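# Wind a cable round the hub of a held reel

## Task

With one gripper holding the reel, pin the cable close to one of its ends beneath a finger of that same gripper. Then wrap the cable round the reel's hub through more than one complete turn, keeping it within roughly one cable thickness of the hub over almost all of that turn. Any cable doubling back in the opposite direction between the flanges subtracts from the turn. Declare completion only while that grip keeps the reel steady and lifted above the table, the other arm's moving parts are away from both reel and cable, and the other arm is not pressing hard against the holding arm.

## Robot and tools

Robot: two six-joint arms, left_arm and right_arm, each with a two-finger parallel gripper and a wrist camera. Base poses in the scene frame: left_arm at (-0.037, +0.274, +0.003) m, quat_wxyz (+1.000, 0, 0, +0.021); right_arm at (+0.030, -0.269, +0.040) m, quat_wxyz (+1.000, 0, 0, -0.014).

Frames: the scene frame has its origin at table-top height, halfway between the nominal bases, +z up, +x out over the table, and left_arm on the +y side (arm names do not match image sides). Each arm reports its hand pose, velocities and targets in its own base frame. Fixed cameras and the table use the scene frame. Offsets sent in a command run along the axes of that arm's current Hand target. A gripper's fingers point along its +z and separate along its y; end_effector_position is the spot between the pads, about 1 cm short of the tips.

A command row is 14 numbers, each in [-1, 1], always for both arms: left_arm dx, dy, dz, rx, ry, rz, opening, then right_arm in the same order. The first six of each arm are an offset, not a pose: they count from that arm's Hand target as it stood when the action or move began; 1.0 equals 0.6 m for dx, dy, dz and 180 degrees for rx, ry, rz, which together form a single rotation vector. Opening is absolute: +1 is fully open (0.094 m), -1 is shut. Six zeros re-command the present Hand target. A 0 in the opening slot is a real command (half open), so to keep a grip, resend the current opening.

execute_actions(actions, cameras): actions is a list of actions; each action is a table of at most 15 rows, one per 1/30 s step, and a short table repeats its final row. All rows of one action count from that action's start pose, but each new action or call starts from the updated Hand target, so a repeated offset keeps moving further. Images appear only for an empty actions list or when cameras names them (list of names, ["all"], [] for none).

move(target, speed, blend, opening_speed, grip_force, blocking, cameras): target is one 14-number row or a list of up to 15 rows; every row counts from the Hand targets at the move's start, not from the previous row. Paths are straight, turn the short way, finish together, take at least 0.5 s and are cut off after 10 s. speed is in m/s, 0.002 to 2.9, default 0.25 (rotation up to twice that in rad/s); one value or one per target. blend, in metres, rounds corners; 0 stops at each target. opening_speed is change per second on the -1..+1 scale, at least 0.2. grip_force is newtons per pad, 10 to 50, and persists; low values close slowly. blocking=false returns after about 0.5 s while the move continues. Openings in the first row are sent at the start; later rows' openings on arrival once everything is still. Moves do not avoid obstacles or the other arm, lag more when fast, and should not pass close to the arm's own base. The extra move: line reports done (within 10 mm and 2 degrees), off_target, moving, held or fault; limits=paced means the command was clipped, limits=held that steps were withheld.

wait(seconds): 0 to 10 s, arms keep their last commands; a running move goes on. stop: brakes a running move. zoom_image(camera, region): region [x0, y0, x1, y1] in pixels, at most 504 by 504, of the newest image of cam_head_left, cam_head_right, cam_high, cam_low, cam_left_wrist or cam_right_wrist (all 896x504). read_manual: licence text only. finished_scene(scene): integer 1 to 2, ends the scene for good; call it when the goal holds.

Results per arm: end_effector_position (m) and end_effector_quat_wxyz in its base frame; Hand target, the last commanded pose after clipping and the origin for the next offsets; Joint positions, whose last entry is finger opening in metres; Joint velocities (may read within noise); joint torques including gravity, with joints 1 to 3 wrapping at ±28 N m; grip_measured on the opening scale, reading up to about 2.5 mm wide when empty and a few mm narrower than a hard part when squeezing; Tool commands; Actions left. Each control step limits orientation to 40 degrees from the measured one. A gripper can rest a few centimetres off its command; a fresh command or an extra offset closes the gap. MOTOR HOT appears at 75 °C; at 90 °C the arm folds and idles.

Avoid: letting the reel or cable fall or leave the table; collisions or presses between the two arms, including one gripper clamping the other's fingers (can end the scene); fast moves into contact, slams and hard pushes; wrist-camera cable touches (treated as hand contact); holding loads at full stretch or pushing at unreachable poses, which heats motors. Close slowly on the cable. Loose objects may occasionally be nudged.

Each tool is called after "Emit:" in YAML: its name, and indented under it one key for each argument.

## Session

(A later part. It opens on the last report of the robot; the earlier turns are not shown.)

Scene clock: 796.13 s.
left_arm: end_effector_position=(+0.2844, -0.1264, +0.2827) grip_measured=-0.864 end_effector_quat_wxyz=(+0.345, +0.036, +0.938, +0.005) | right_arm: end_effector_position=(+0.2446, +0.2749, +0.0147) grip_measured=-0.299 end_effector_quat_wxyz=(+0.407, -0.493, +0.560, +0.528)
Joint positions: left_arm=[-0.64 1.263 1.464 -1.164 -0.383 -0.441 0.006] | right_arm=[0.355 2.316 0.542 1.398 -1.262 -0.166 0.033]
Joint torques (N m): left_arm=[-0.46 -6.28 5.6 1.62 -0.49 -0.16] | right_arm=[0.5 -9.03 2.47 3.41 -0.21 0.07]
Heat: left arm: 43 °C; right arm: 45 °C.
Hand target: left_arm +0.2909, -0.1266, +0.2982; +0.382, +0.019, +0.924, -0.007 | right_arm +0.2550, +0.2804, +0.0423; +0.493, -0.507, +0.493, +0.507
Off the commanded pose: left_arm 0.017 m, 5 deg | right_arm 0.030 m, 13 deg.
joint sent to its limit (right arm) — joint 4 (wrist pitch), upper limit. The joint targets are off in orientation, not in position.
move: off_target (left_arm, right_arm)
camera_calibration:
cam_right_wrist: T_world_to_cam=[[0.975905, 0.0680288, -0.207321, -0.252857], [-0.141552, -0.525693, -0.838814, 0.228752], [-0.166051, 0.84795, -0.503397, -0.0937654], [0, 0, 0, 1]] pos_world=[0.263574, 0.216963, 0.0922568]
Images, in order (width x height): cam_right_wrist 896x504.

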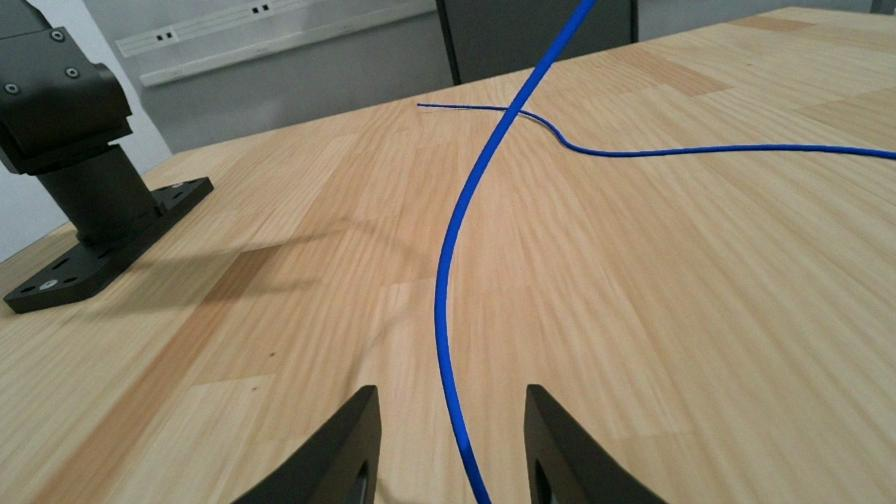

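Emit:
move:
  target: [0,0,0,0,0,0,-1,-0.012,0,0.03,0,0,0,-0.3]
  speed: 0.1
  cameras: ["cam_right_wrist"]

Emit:
zoom_image:
  camera: "cam_right_wrist"
  region: [300, 300, 600, 504]

Scene clock: 800.53 s.
left_arm: end_effector_position=(+0.2844, -0.1264, +0.2827) grip_measured=-0.864 end_effector_quat_wxyz=(+0.345, +0.036, +0.938, +0.005) | right_arm: end_effector_position=(+0.2412, +0.2908, +0.0127) grip_measured=-0.299 end_effector_quat_wxyz=(+0.398, -0.492, +0.568, +0.527)
Joint positions: left_arm=[-0.64 1.263 1.464 -1.164 -0.383 -0.441 0.006] | right_arm=[0.414 2.316 0.554 1.398 -1.202 -0.13 0.033]
Joint torques (N m): left_arm=[-0.46 -6.27 5.6 1.62 -0.49 -0.16] | right_arm=[0.44 -10.73 2.85 3.45 -0.17 0.01]
Heat: left arm: 43 °C; right arm: 47 °C.
Hand target: left_arm +0.2909, -0.1266, +0.2982; +0.382, +0.019, +0.924, -0.007 | right_arm +0.2544, +0.2984, +0.0495; +0.493, -0.507, +0.493, +0.507
Off the commanded pose: left_arm 0.017 m, 5 deg | right_arm 0.040 m, 14 deg.
joint sent to its limit (right arm) — joint 4 (wrist pitch), upper limit. The joint targets are off in orientation, not in position.
move: off_target (left_arm, right_arm)
camera_calibration:
cam_right_wrist: T_world_to_cam=[[0.972359, 0.0638732, -0.224586, -0.248818], [-0.155497, -0.540388, -0.826923, 0.242441], [-0.174182, 0.838988, -0.515519, -0.104154], [0, 0, 0, 1]] pos_world=[0.261498, 0.234289, 0.0909057]
Images, in order (width x height): cam_right_wrist 896x504.

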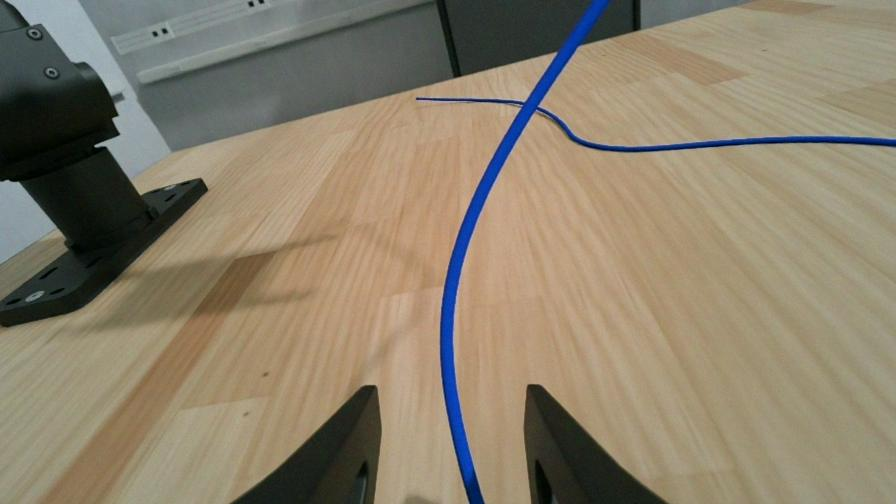

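Scaled by 1.680 from the camera's 896x504 image, which has a finer 1280x720 frame.

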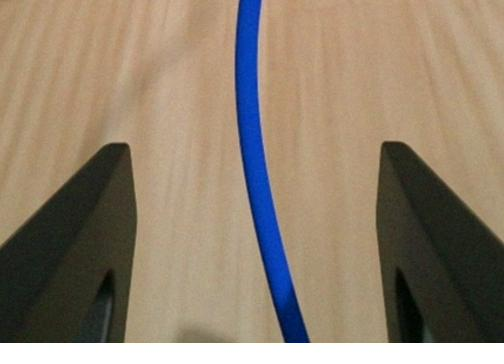

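Emit:
move:
  target: [0,0,0,0,0,0,-1,0,0,0.012,0,0,0,-0.3]
  speed: 0.1

Emit:
move:
  target: [0,0,0,0,0,0,-1,0,0,0,0,0,0,-1]
  opening_speed: 0.8
  cameras: ["cam_right_wrist"]

Scene clock: 804.17 s.
left_arm: end_effector_position=(+0.2844, -0.1264, +0.2827) grip_measured=-0.864 end_effector_quat_wxyz=(+0.345, +0.036, +0.938, +0.005) | right_arm: end_effector_position=(+0.2426, +0.2980, +0.0156) grip_measured=-0.299 end_effector_quat_wxyz=(+0.402, -0.495, +0.565, +0.524)
Joint positions: left_arm=[-0.64 1.263 1.464 -1.164 -0.383 -0.441 0.006] | right_arm=[0.436 2.307 0.565 1.398 -1.179 -0.121 0.033]
Joint torques (N m): left_arm=[-0.46 -6.3 5.6 1.62 -0.49 -0.16] | right_arm=[0.58 -9.73 3.06 3.47 -0.23 0.09]
Heat: left arm: 43 °C; right arm: 49 °C.
Hand target: left_arm +0.2909, -0.1266, +0.2982; +0.382, +0.019, +0.924, -0.007 | right_arm +0.2543, +0.3057, +0.0494; +0.493, -0.507, +0.493, +0.507
Off the commanded pose: left_arm 0.017 m, 5 deg | right_arm 0.037 m, 14 deg.
joint sent to its limit (right arm) — joint 4 (wrist pitch), upper limit. The joint targets are off in orientation, not in position.
move: off_target (left_arm, right_arm)

Scene clock: 805.27 s.
left_arm: end_effector_position=(+0.2844, -0.1264, +0.2827) grip_measured=-0.864 end_effector_quat_wxyz=(+0.345, +0.036, +0.938, +0.005) | right_arm: end_effector_position=(+0.2428, +0.2980, +0.0156) grip_measured=-0.955 end_effector_quat_wxyz=(+0.402, -0.494, +0.566, +0.524)
Joint positions: left_arm=[-0.64 1.263 1.464 -1.164 -0.383 -0.441 0.006] | right_arm=[0.436 2.307 0.565 1.398 -1.178 -0.121 0.002]
Joint torques (N m): left_arm=[-0.46 -6.27 5.61 1.62 -0.49 -0.16] | right_arm=[0.5 -9.77 2.95 3.48 -0.22 0.03]
Heat: left arm: 43 °C; right arm: 49 °C.
Hand target: left_arm +0.2909, -0.1266, +0.2982; +0.382, +0.019, +0.924, -0.007 | right_arm +0.2543, +0.3057, +0.0494; +0.493, -0.507, +0.493, +0.507
Off the commanded pose: left_arm 0.017 m, 5 deg | right_arm 0.037 m, 14 deg.
joint sent to its limit (right arm) — joint 4 (wrist pitch), upper limit. The joint targets are off in orientation, not in position.
move: off_target (left_arm, right_arm)
camera_calibration:
cam_right_wrist: T_world_to_cam=[[0.975235, 0.0616221, -0.212411, -0.250396], [-0.14635, -0.540271, -0.828667, 0.246713], [-0.165824, 0.839232, -0.517873, -0.110538], [0, 0, 0, 1]] pos_world=[0.261972, 0.241489, 0.0940114]
Images, in order (width x height): cam_right_wrist 896x504.

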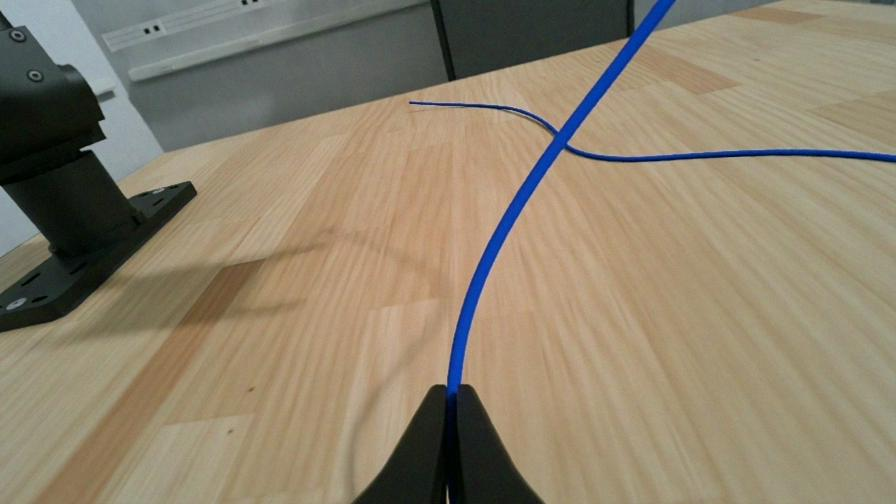

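Emit:
move:
  target: [0,0,0,0,0,0,-1,-0.0093,-0.329,-0.082,0.111,0,0,-1]
  speed: 0.2
  cameras: ["cam_right_wrist","cam_left_wrist","cam_low","cam_head_right"]

Scene clock: 812.40 s.
left_arm: end_effector_position=(+0.2846, -0.1265, +0.2828) grip_measured=-0.864 end_effector_quat_wxyz=(+0.346, +0.036, +0.938, +0.004) | right_arm: end_effector_position=(+0.4470, +0.2623, +0.0611) grip_measured=-0.957 end_effector_quat_wxyz=(+0.572, -0.420, +0.569, +0.416)
Joint positions: left_arm=[-0.64 1.263 1.464 -1.163 -0.383 -0.441 0.006] | right_arm=[0.223 2.445 1.086 1.36 -1.041 -0.008 0.002]
Joint torques (N m): left_arm=[-0.47 -6.27 5.6 1.62 -0.49 -0.15] | right_arm=[-0.09 -8.54 5.61 1.39 0.1 0.06]
Heat: left arm: 43 °C; right arm: 51 °C.
Hand target: left_arm +0.2910, -0.1267, +0.2982; +0.382, +0.019, +0.924, -0.007 | right_arm +0.4530, +0.2620, +0.0551; +0.573, -0.414, +0.573, +0.413
Off the commanded pose: left_arm 0.017 m, 5 deg | right_arm 0.008 m, 1 deg.
move: off_target (left_arm)
camera_calibration:
cam_left_wrist: T_world_to_cam=[[-0.0543408, -0.996976, -0.0555523, -0.0952453], [-0.96152, 0.0672511, -0.266378, 0.392766], [0.269309, 0.0389394, -0.962266, 0.294628], [0, 0, 0, 1]] pos_world=[0.29313, -0.132844, 0.382844]
cam_right_wrist: T_world_to_cam=[[0.961309, -0.275404, -0.00609779, -0.355609], [-0.120507, -0.400521, -0.908329, 0.251758], [0.247715, 0.873919, -0.418213, -0.223103], [0, 0, 0, 1]] pos_world=[0.427455, 0.197872, 0.133206]
Images, in order (width x height): cam_head_right 896x504, cam_low 896x504, cam_left_wrist 896x504, cam_right_wrist 896x504.

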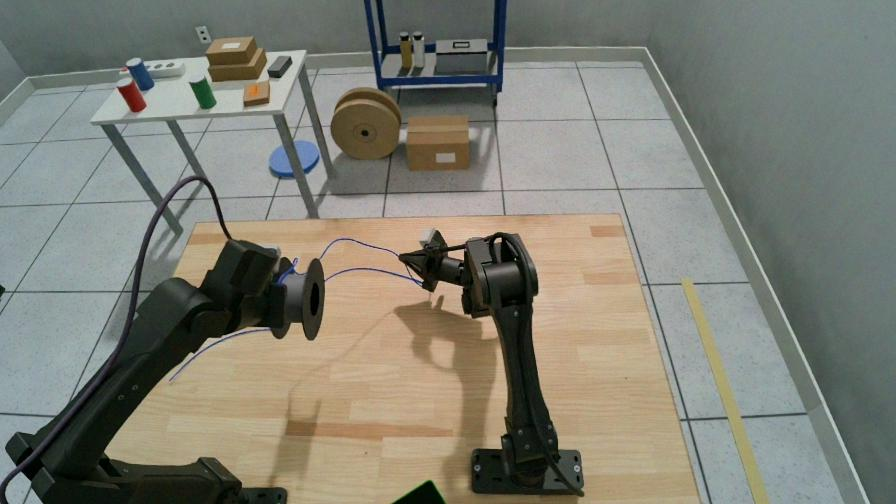

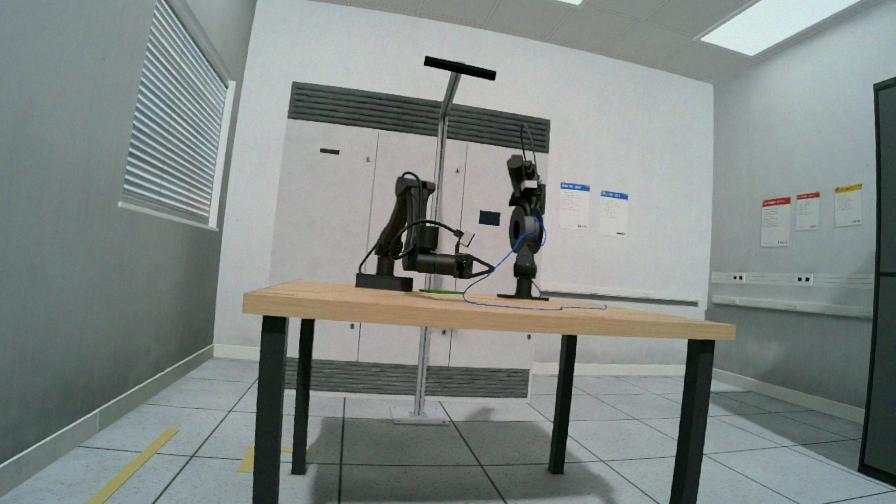

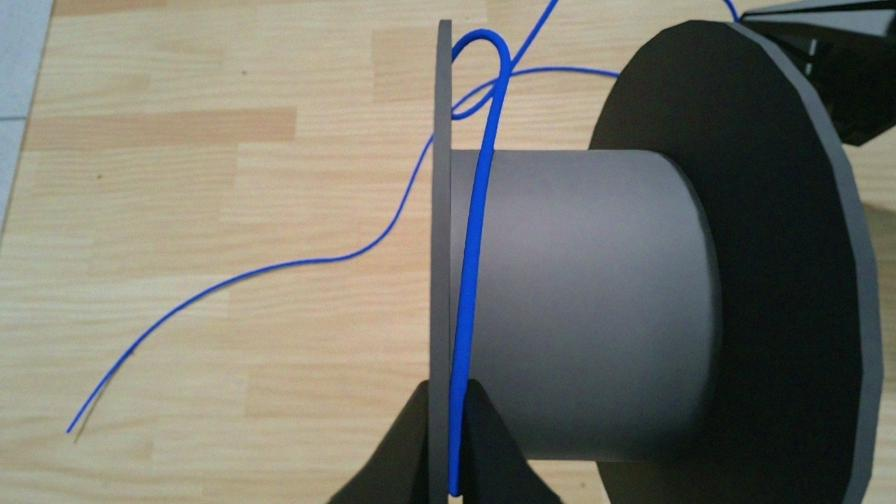

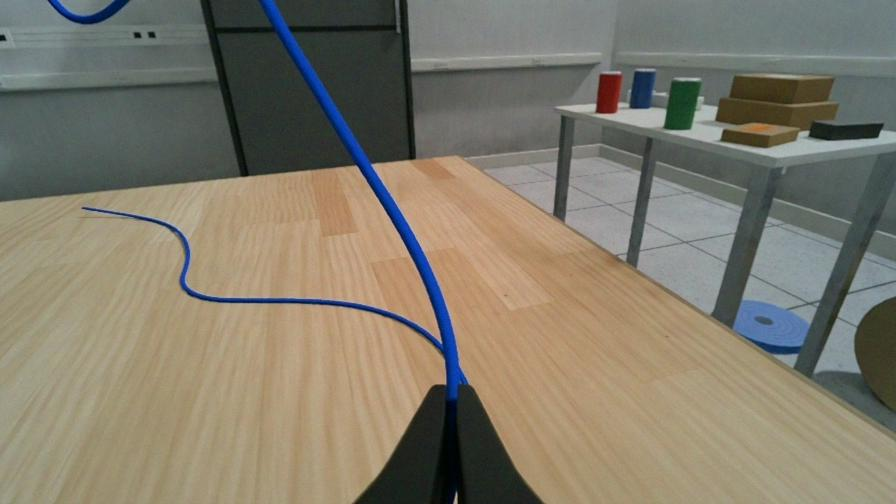

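Emit:
move:
  target: [0,0,0,0,0,0,-1,0.0,-0.02,-0.12,0,0,0,-1]
  speed: 0.12
  cameras: ["cam_right_wrist","cam_left_wrist","cam_head_left"]

Scene clock: 816.47 s.
left_arm: end_effector_position=(+0.2846, -0.1265, +0.2828) grip_measured=-0.864 end_effector_quat_wxyz=(+0.346, +0.036, +0.938, +0.004) | right_arm: end_effector_position=(+0.4443, +0.1890, +0.0468) grip_measured=-0.957 end_effector_quat_wxyz=(+0.562, -0.403, +0.589, +0.418)
Joint positions: left_arm=[-0.64 1.263 1.464 -1.163 -0.383 -0.441 0.006] | right_arm=[0.045 2.445 1.013 1.382 -1.193 -0.007 0.002]
Joint torques (N m): left_arm=[-0.46 -6.27 5.61 1.62 -0.49 -0.16] | right_arm=[0.01 -10.99 3.1 1.71 -0.18 -0.01]
Heat: left arm: 43 °C; right arm: 48 °C.
Hand target: left_arm +0.2909, -0.1267, +0.2982; +0.382, +0.019, +0.924, -0.007 | right_arm +0.4417, +0.1899, +0.0552; +0.573, -0.414, +0.573, +0.413
Off the commanded pose: left_arm 0.017 m, 5 deg | right_arm 0.009 m, 3 deg.
move: off_target (left_arm, right_arm)
camera_calibration:
cam_left_wrist: T_world_to_cam=[[-0.0543408, -0.996976, -0.0555523, -0.0952453], [-0.96152, 0.0672511, -0.266378, 0.392766], [0.269309, 0.0389394, -0.962266, 0.294628], [0, 0, 0, 1]] pos_world=[0.29313, -0.132844, 0.382844]
cam_right_wrist: T_world_to_cam=[[0.952189, -0.300684, -0.0540835, -0.362259], [-0.177168, -0.399242, -0.899565, 0.233567], [0.248892, 0.866138, -0.433425, -0.162767], [0, 0, 0, 1]] pos_world=[0.426831, 0.125303, 0.119969]
Images, in order (width x height): cam_head_left 896x504, cam_left_wrist 896x504, cam_right_wrist 896x504.

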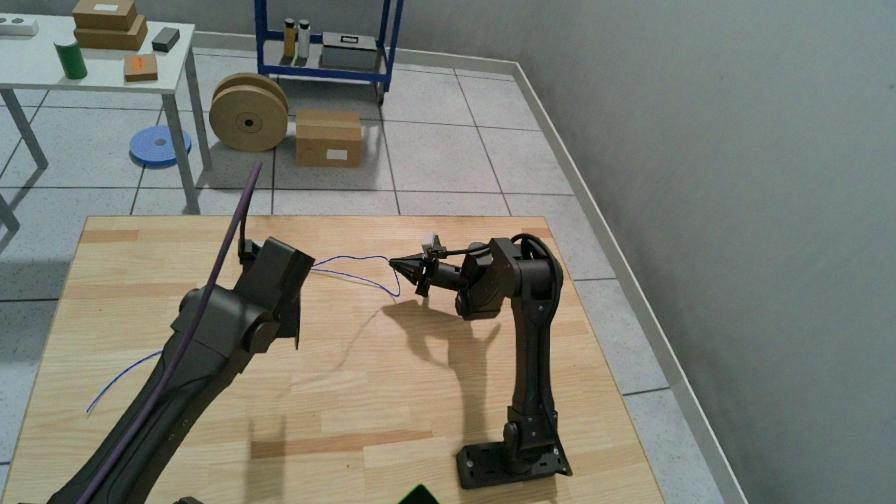

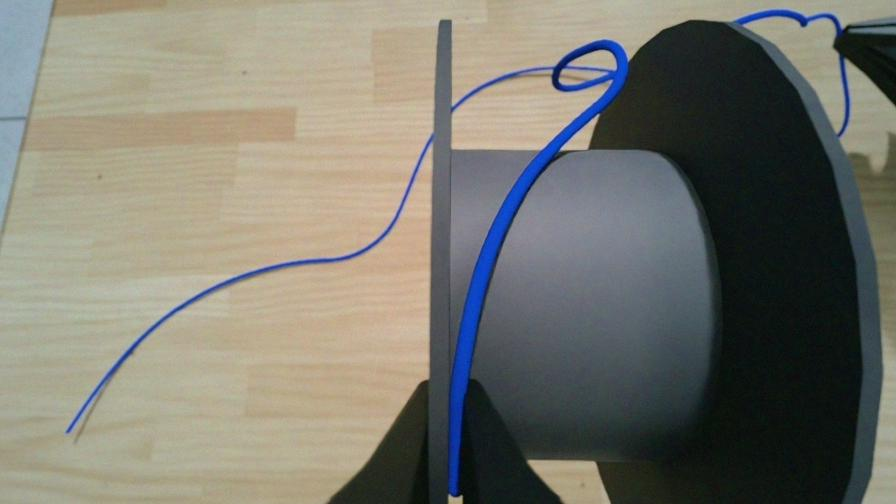

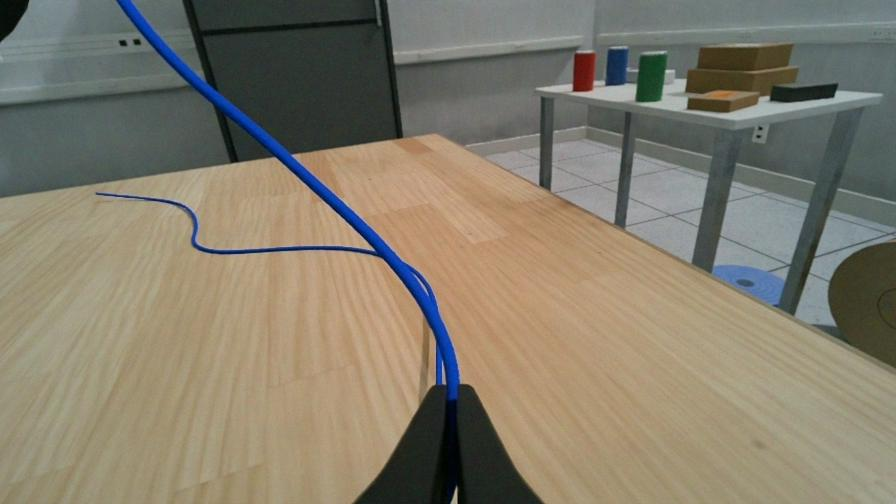

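Emit:
move:
  target: [0,0,0,0,0,0,-1,0.02,-0.05,-0.09,0,0,0,-1]
  speed: 0.1
  cameras: ["cam_right_wrist","cam_left_wrist"]

Scene clock: 820.90 s.
left_arm: end_effector_position=(+0.2848, -0.1267, +0.2830) grip_measured=-0.864 end_effector_quat_wxyz=(+0.346, +0.036, +0.937, +0.004) | right_arm: end_effector_position=(+0.4515, +0.1302, +0.0473) grip_measured=-0.957 end_effector_quat_wxyz=(+0.569, -0.407, +0.581, +0.416)
Joint positions: left_arm=[-0.64 1.263 1.464 -1.162 -0.383 -0.441 0.006] | right_arm=[-0.105 2.471 1.061 1.382 -1.349 -0.007 0.002]
Joint torques (N m): left_arm=[-0.46 -6.27 5.6 1.61 -0.48 -0.16] | right_arm=[-0.29 -8.28 5.2 1.38 -0.19 -0.07]
Heat: left arm: 43 °C; right arm: 47 °C.
Hand target: left_arm +0.2910, -0.1267, +0.2982; +0.382, +0.019, +0.924, -0.007 | right_arm +0.4532, +0.1292, +0.0432; +0.573, -0.414, +0.573, +0.413
Off the commanded pose: left_arm 0.016 m, 5 deg | right_arm 0.005 m, 1 deg.
move: off_target (left_arm)
camera_calibration:
cam_left_wrist: T_world_to_cam=[[-0.0543249, -0.997024, -0.0546972, -0.0956632], [-0.96121, 0.067051, -0.267543, 0.393245], [0.270414, 0.0380413, -0.961992, 0.294249], [0, 0, 0, 1]] pos_world=[0.293225, -0.13294, 0.383042]
cam_right_wrist: T_world_to_cam=[[0.954605, -0.295836, -0.0347893, -0.389389], [-0.155447, -0.395126, -0.905379, 0.20174], [0.254098, 0.869687, -0.423176, -0.116679], [0, 0, 0, 1]] pos_world=[0.432721, 0.0659916, 0.119729]
Images, in order (width x height): cam_left_wrist 896x504, cam_right_wrist 896x504.

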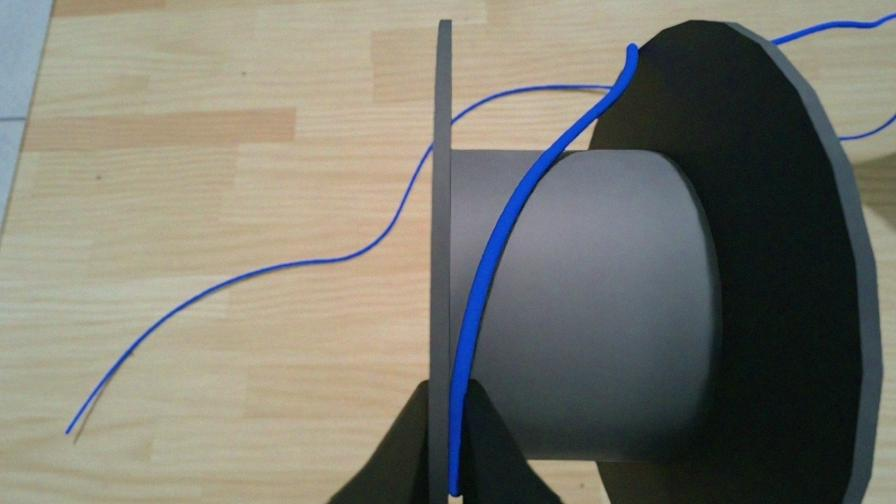

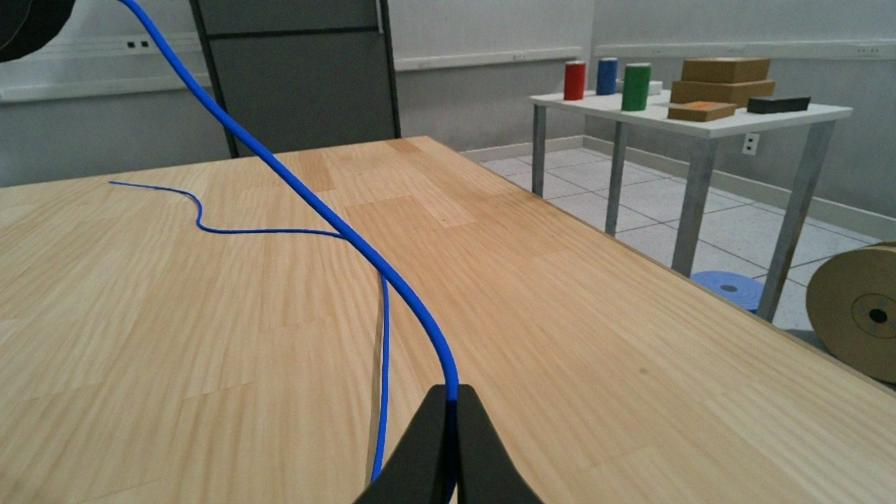

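Emit:
move:
  target: [-0.0825,0,0.0825,0,0,0,-1,-0.028,0.1968,0.2645,-0.111,0,0,-1]
  speed: 0.15
  cameras: ["all"]

Scene clock: 851.53 s.
left_arm: end_effector_position=(+0.3442, -0.1239, +0.2698) grip_measured=-0.864 end_effector_quat_wxyz=(+0.336, +0.030, +0.941, +0.012) | right_arm: end_effector_position=(+0.3835, +0.3170, +0.0575) grip_measured=-0.957 end_effector_quat_wxyz=(+0.485, -0.510, +0.493, +0.512)
Joint positions: left_arm=[-0.499 1.432 1.541 -1.057 -0.309 -0.334 0.006] | right_arm=[0.334 2.471 1.145 1.31 -1.281 -0.005 0.002]
Joint torques (N m): left_arm=[0.34 -5.56 10.61 1.66 -0.22 0.03] | right_arm=[-0.42 -10.37 5.79 1.22 0.05 0.02]
Heat: left arm: 44 °C; right arm: 43 °C.
Hand target: left_arm +0.3609, -0.1296, +0.2981; +0.382, +0.019, +0.924, -0.007 | right_arm +0.3911, +0.3170, +0.0598; +0.493, -0.507, +0.493, +0.507
Off the commanded pose: left_arm 0.033 m, 6 deg | right_arm 0.008 m, 1 deg.
move: off_target (left_arm)
camera_calibration:
cam_left_wrist: T_world_to_cam=[[-0.0396399, -0.997117, -0.0647038, -0.0927715], [-0.967408, 0.0545055, -0.247288, 0.441716], [0.250101, 0.0527925, -0.966779, 0.275494], [0, 0, 0, 1]] pos_world=[0.354741, -0.131124, 0.36957]
cam_right_wrist: T_world_to_cam=[[0.997166, 0.070989, -0.0248921, -0.402041], [0.00748214, -0.422846, -0.906171, 0.220535], [-0.0748537, 0.903417, -0.422179, -0.142146], [0, 0, 0, 1]] pos_world=[0.388612, 0.25021, 0.129824]

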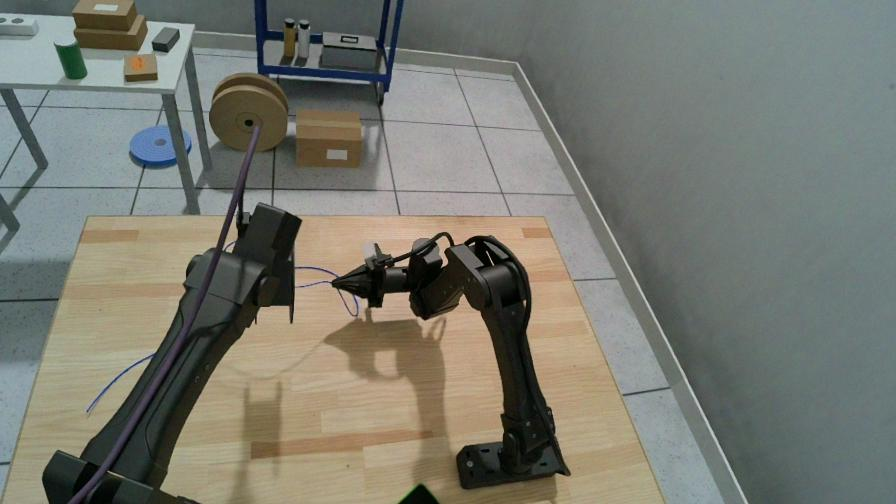

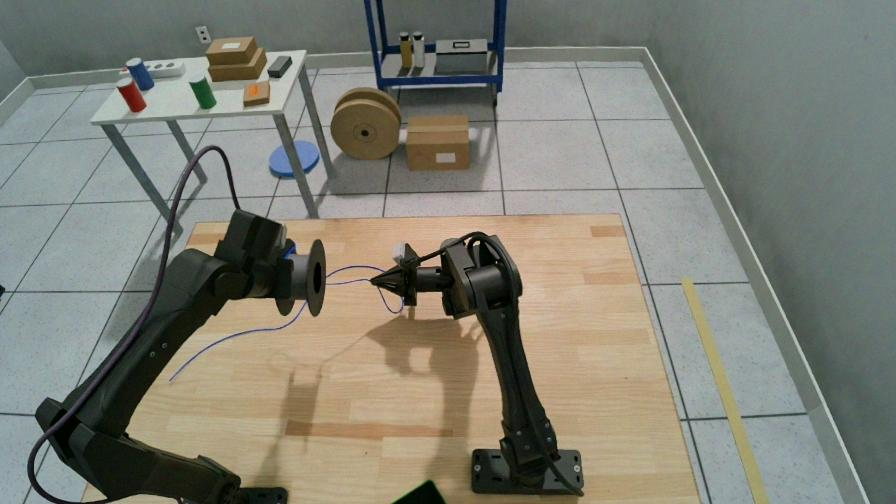

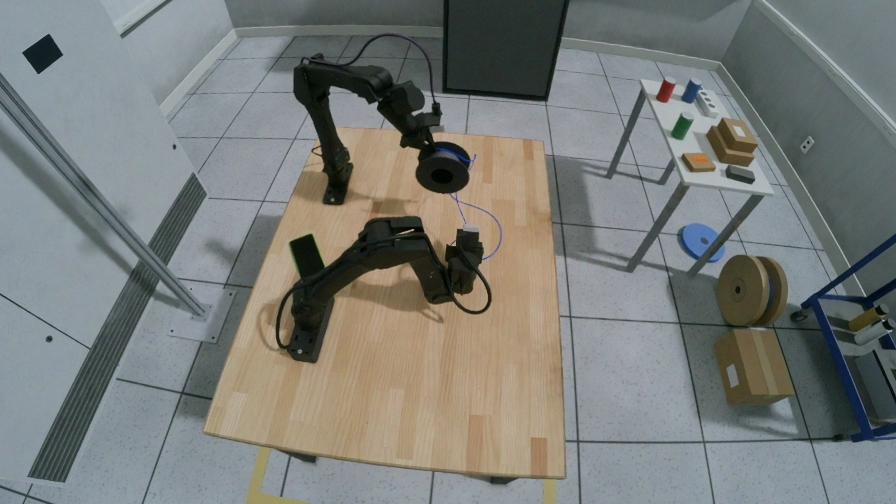

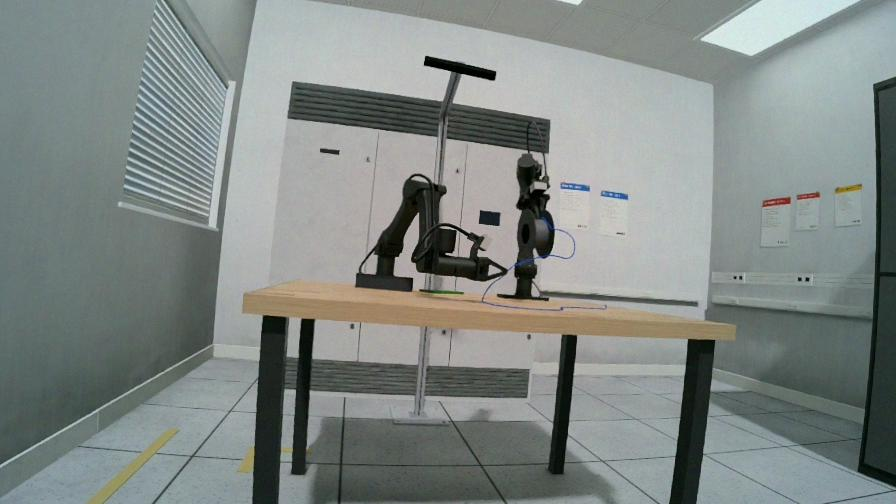

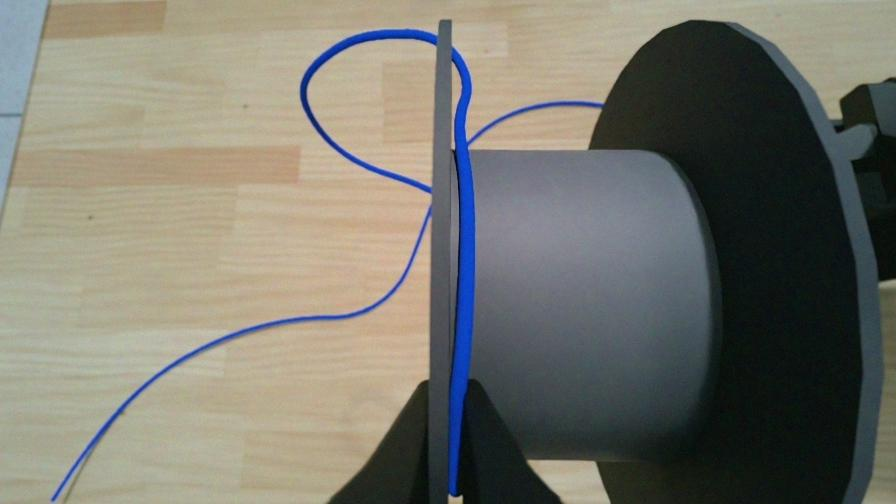

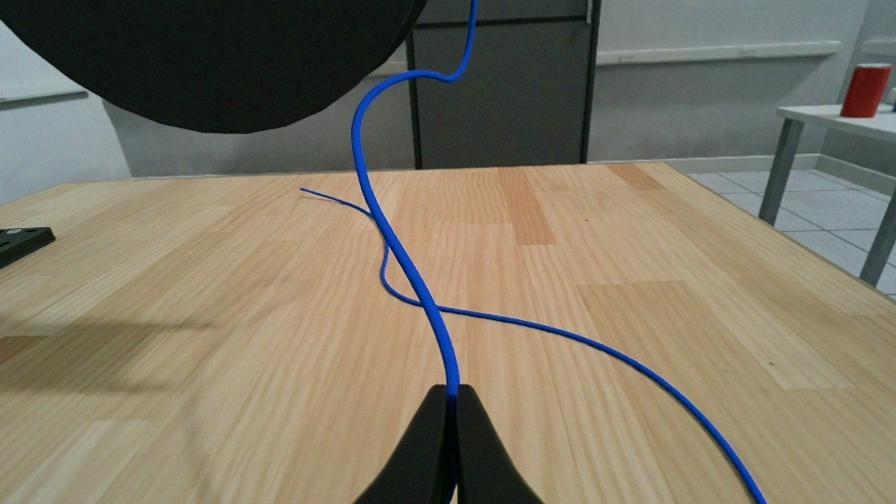

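Emit:
move:
  target: [0,0,0,0,0,0,-1,0.0247,-0.0503,-0.328,0.137,0,0,-1]
  speed: 0.15
  cameras: ["cam_left_wrist","cam_right_wrist","cam_head_right"]

Scene clock: 881.90 s.
left_arm: end_effector_position=(+0.3439, -0.1252, +0.2696) grip_measured=-0.864 end_effector_quat_wxyz=(+0.335, +0.032, +0.942, +0.009) | right_arm: end_effector_position=(+0.4246, +0.1209, +0.0153) grip_measured=-0.957 end_effector_quat_wxyz=(+0.546, -0.353, +0.634, +0.419)
Joint positions: left_arm=[-0.499 1.432 1.541 -1.057 -0.302 -0.333 0.006] | right_arm=[-0.128 2.471 0.899 1.386 -1.286 -0.031 0.002]
Joint torques (N m): left_arm=[0.32 -5.57 10.61 1.65 -0.31 0.01] | right_arm=[0.1 -13.53 2.5 2.39 -0.32 -0.17]
Heat: left arm: 46 °C; right arm: 44 °C.
Hand target: left_arm +0.3610, -0.1296, +0.2981; +0.382, +0.019, +0.924, -0.007 | right_arm +0.4268, +0.1211, +0.0452; +0.590, -0.390, +0.590, +0.390
Off the commanded pose: left_arm 0.034 m, 6 deg | right_arm 0.030 m, 9 deg.
move: off_target (left_arm, right_arm)
camera_calibration:
cam_left_wrist: T_world_to_cam=[[-0.0448792, -0.997194, -0.0599132, -0.0934748], [-0.967732, 0.0582821, -0.245147, 0.44144], [0.247951, 0.046978, -0.967633, 0.275689], [0, 0, 0, 1]] pos_world=[0.354644, -0.131892, 0.369383]
cam_right_wrist: T_world_to_cam=[[0.912871, -0.374895, -0.161616, -0.338271], [-0.308054, -0.372774, -0.875296, 0.226525], [0.267897, 0.848819, -0.455782, -0.118114], [0, 0, 0, 1]] pos_world=[0.410222, 0.0578839, 0.0897718]
Images, in order (width x height): cam_head_right 896x504, cam_left_wrist 896x504, cam_right_wrist 896x504.

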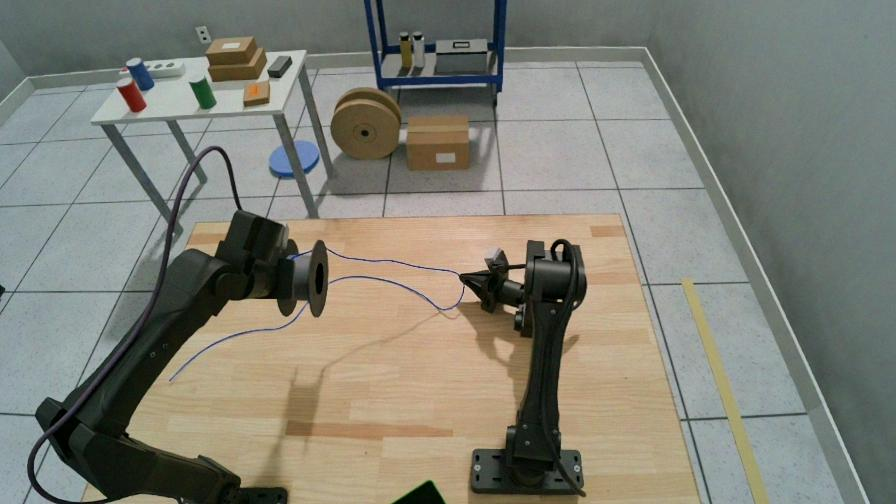

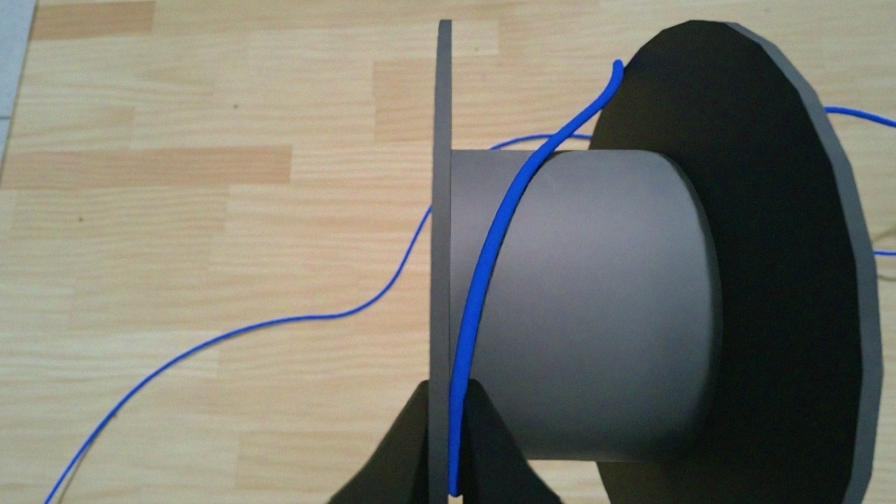

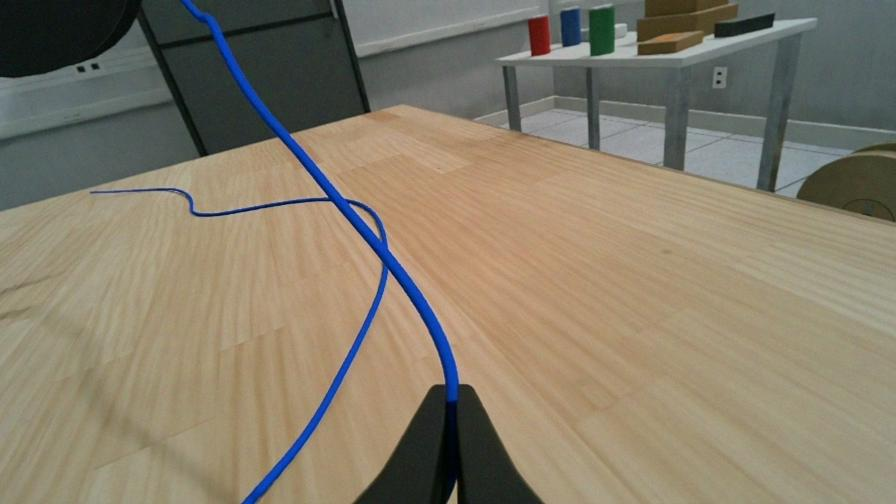

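Emit:
move:
  target:
    - [0,0,0,0,0,0,-1,-0.0333,0.274,-0.0783,0.0918,0.1656,0.0246,-1]
  speed: 0.15
  cameras: ["all"]

Scene clock: 910.33 s.
left_arm: end_effector_position=(+0.3439, -0.1252, +0.2696) grip_measured=-0.864 end_effector_quat_wxyz=(+0.335, +0.032, +0.942, +0.009) | right_arm: end_effector_position=(+0.2541, +0.1407, +0.0574) grip_measured=-0.957 end_effector_quat_wxyz=(+0.443, -0.366, +0.790, +0.213)
Joint positions: left_arm=[-0.499 1.432 1.541 -1.057 -0.302 -0.333 0.006] | right_arm=[0.132 1.147 0.2 0.257 -0.623 -0.434 0.002]
Joint torques (N m): left_arm=[0.32 -5.57 10.61 1.65 -0.3 0.01] | right_arm=[0.38 -3.7 6.26 1.28 -0.24 0.08]
Heat: left arm: 47 °C; right arm: 46 °C.
Hand target: left_arm +0.3610, -0.1296, +0.2981; +0.382, +0.019, +0.924, -0.007 | right_arm +0.2571, +0.1423, +0.0651; +0.453, -0.367, +0.785, +0.211
Off the commanded pose: left_arm 0.034 m, 6 deg | right_arm 0.008 m, 1 deg.
move: off_target (left_arm)
camera_calibration:
cam_left_wrist: T_world_to_cam=[[-0.0448792, -0.997194, -0.0599132, -0.0934748], [-0.967732, 0.0582821, -0.245147, 0.44144], [0.247951, 0.046978, -0.967633, 0.275689], [0, 0, 0, 1]] pos_world=[0.354644, -0.131892, 0.369383]
cam_right_wrist: T_world_to_cam=[[0.776011, -0.629552, -0.0383521, -0.104966], [-0.538113, -0.629129, -0.560919, 0.294773], [0.328999, 0.455917, -0.826982, -0.00902623], [0, 0, 0, 1]] pos_world=[0.243046, 0.123484, 0.153853]

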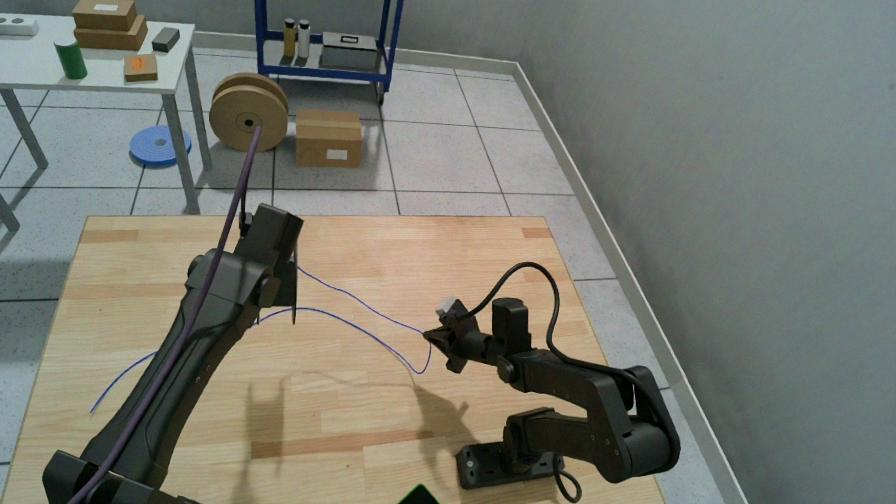

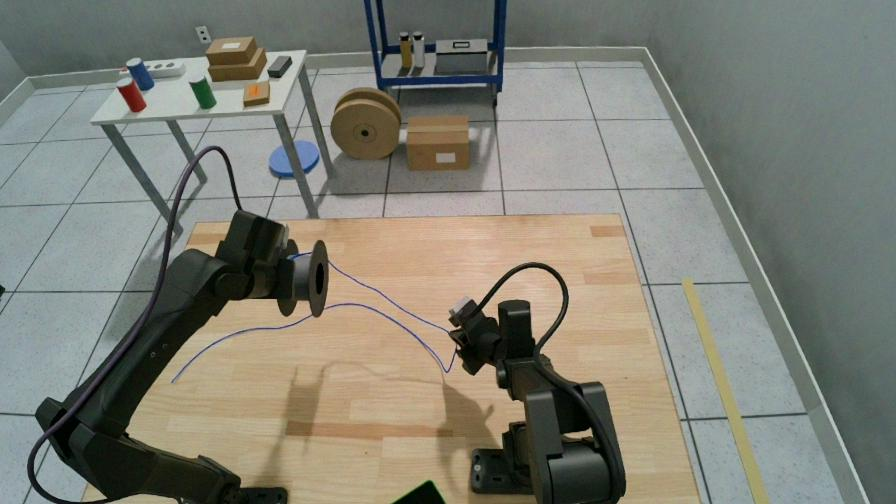

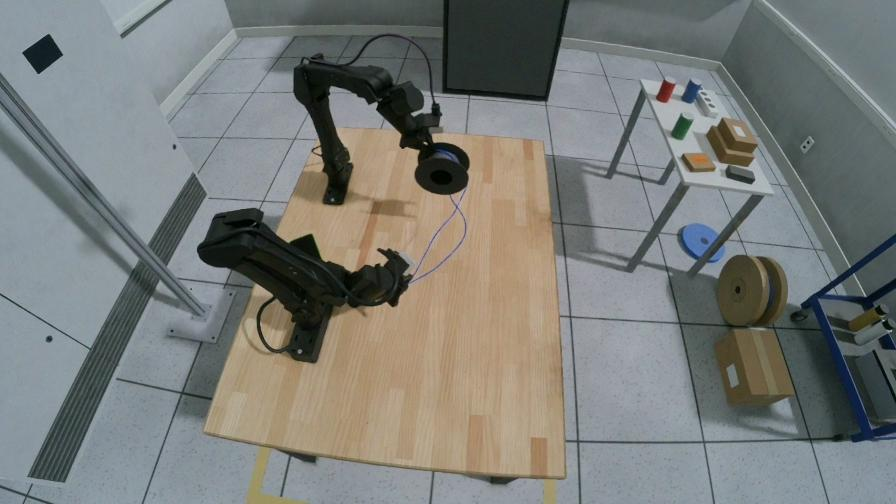

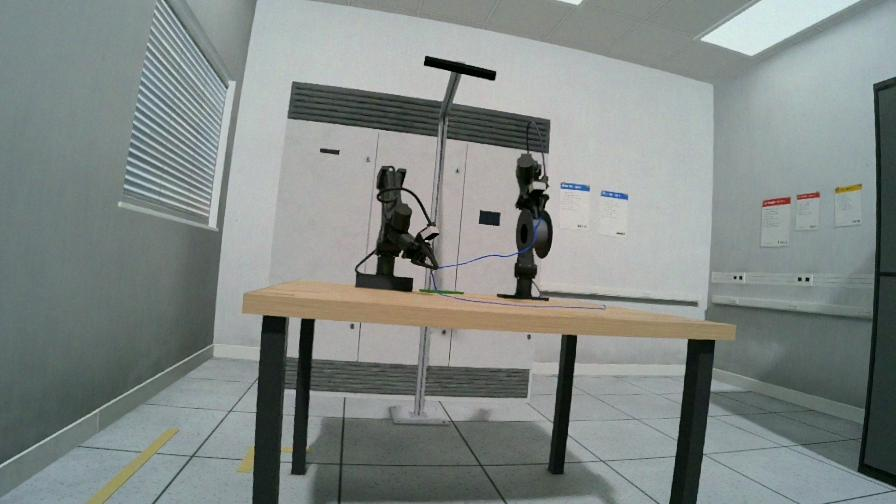

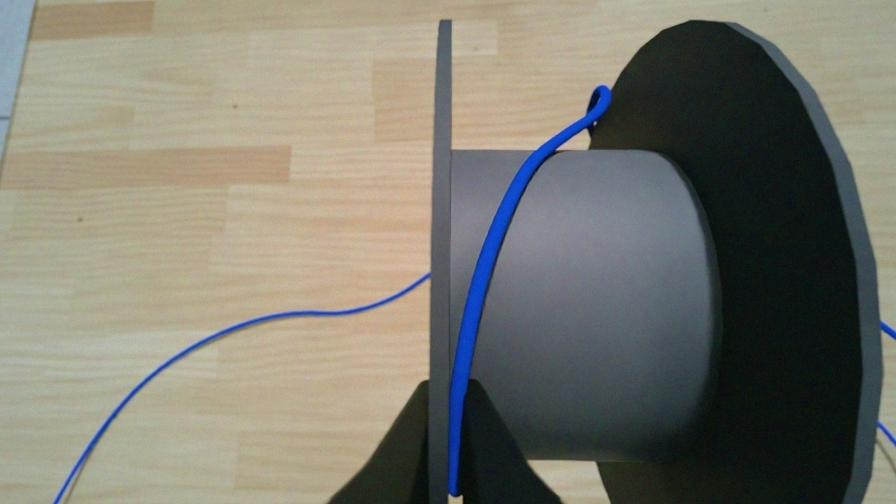

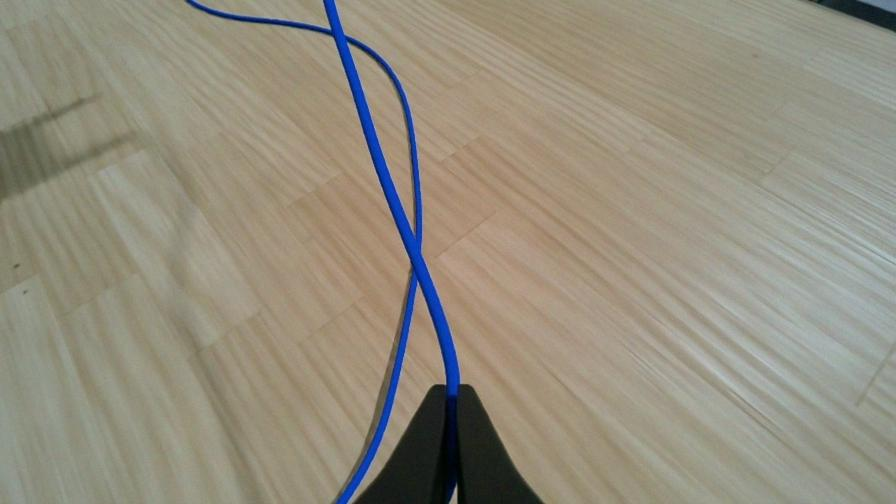

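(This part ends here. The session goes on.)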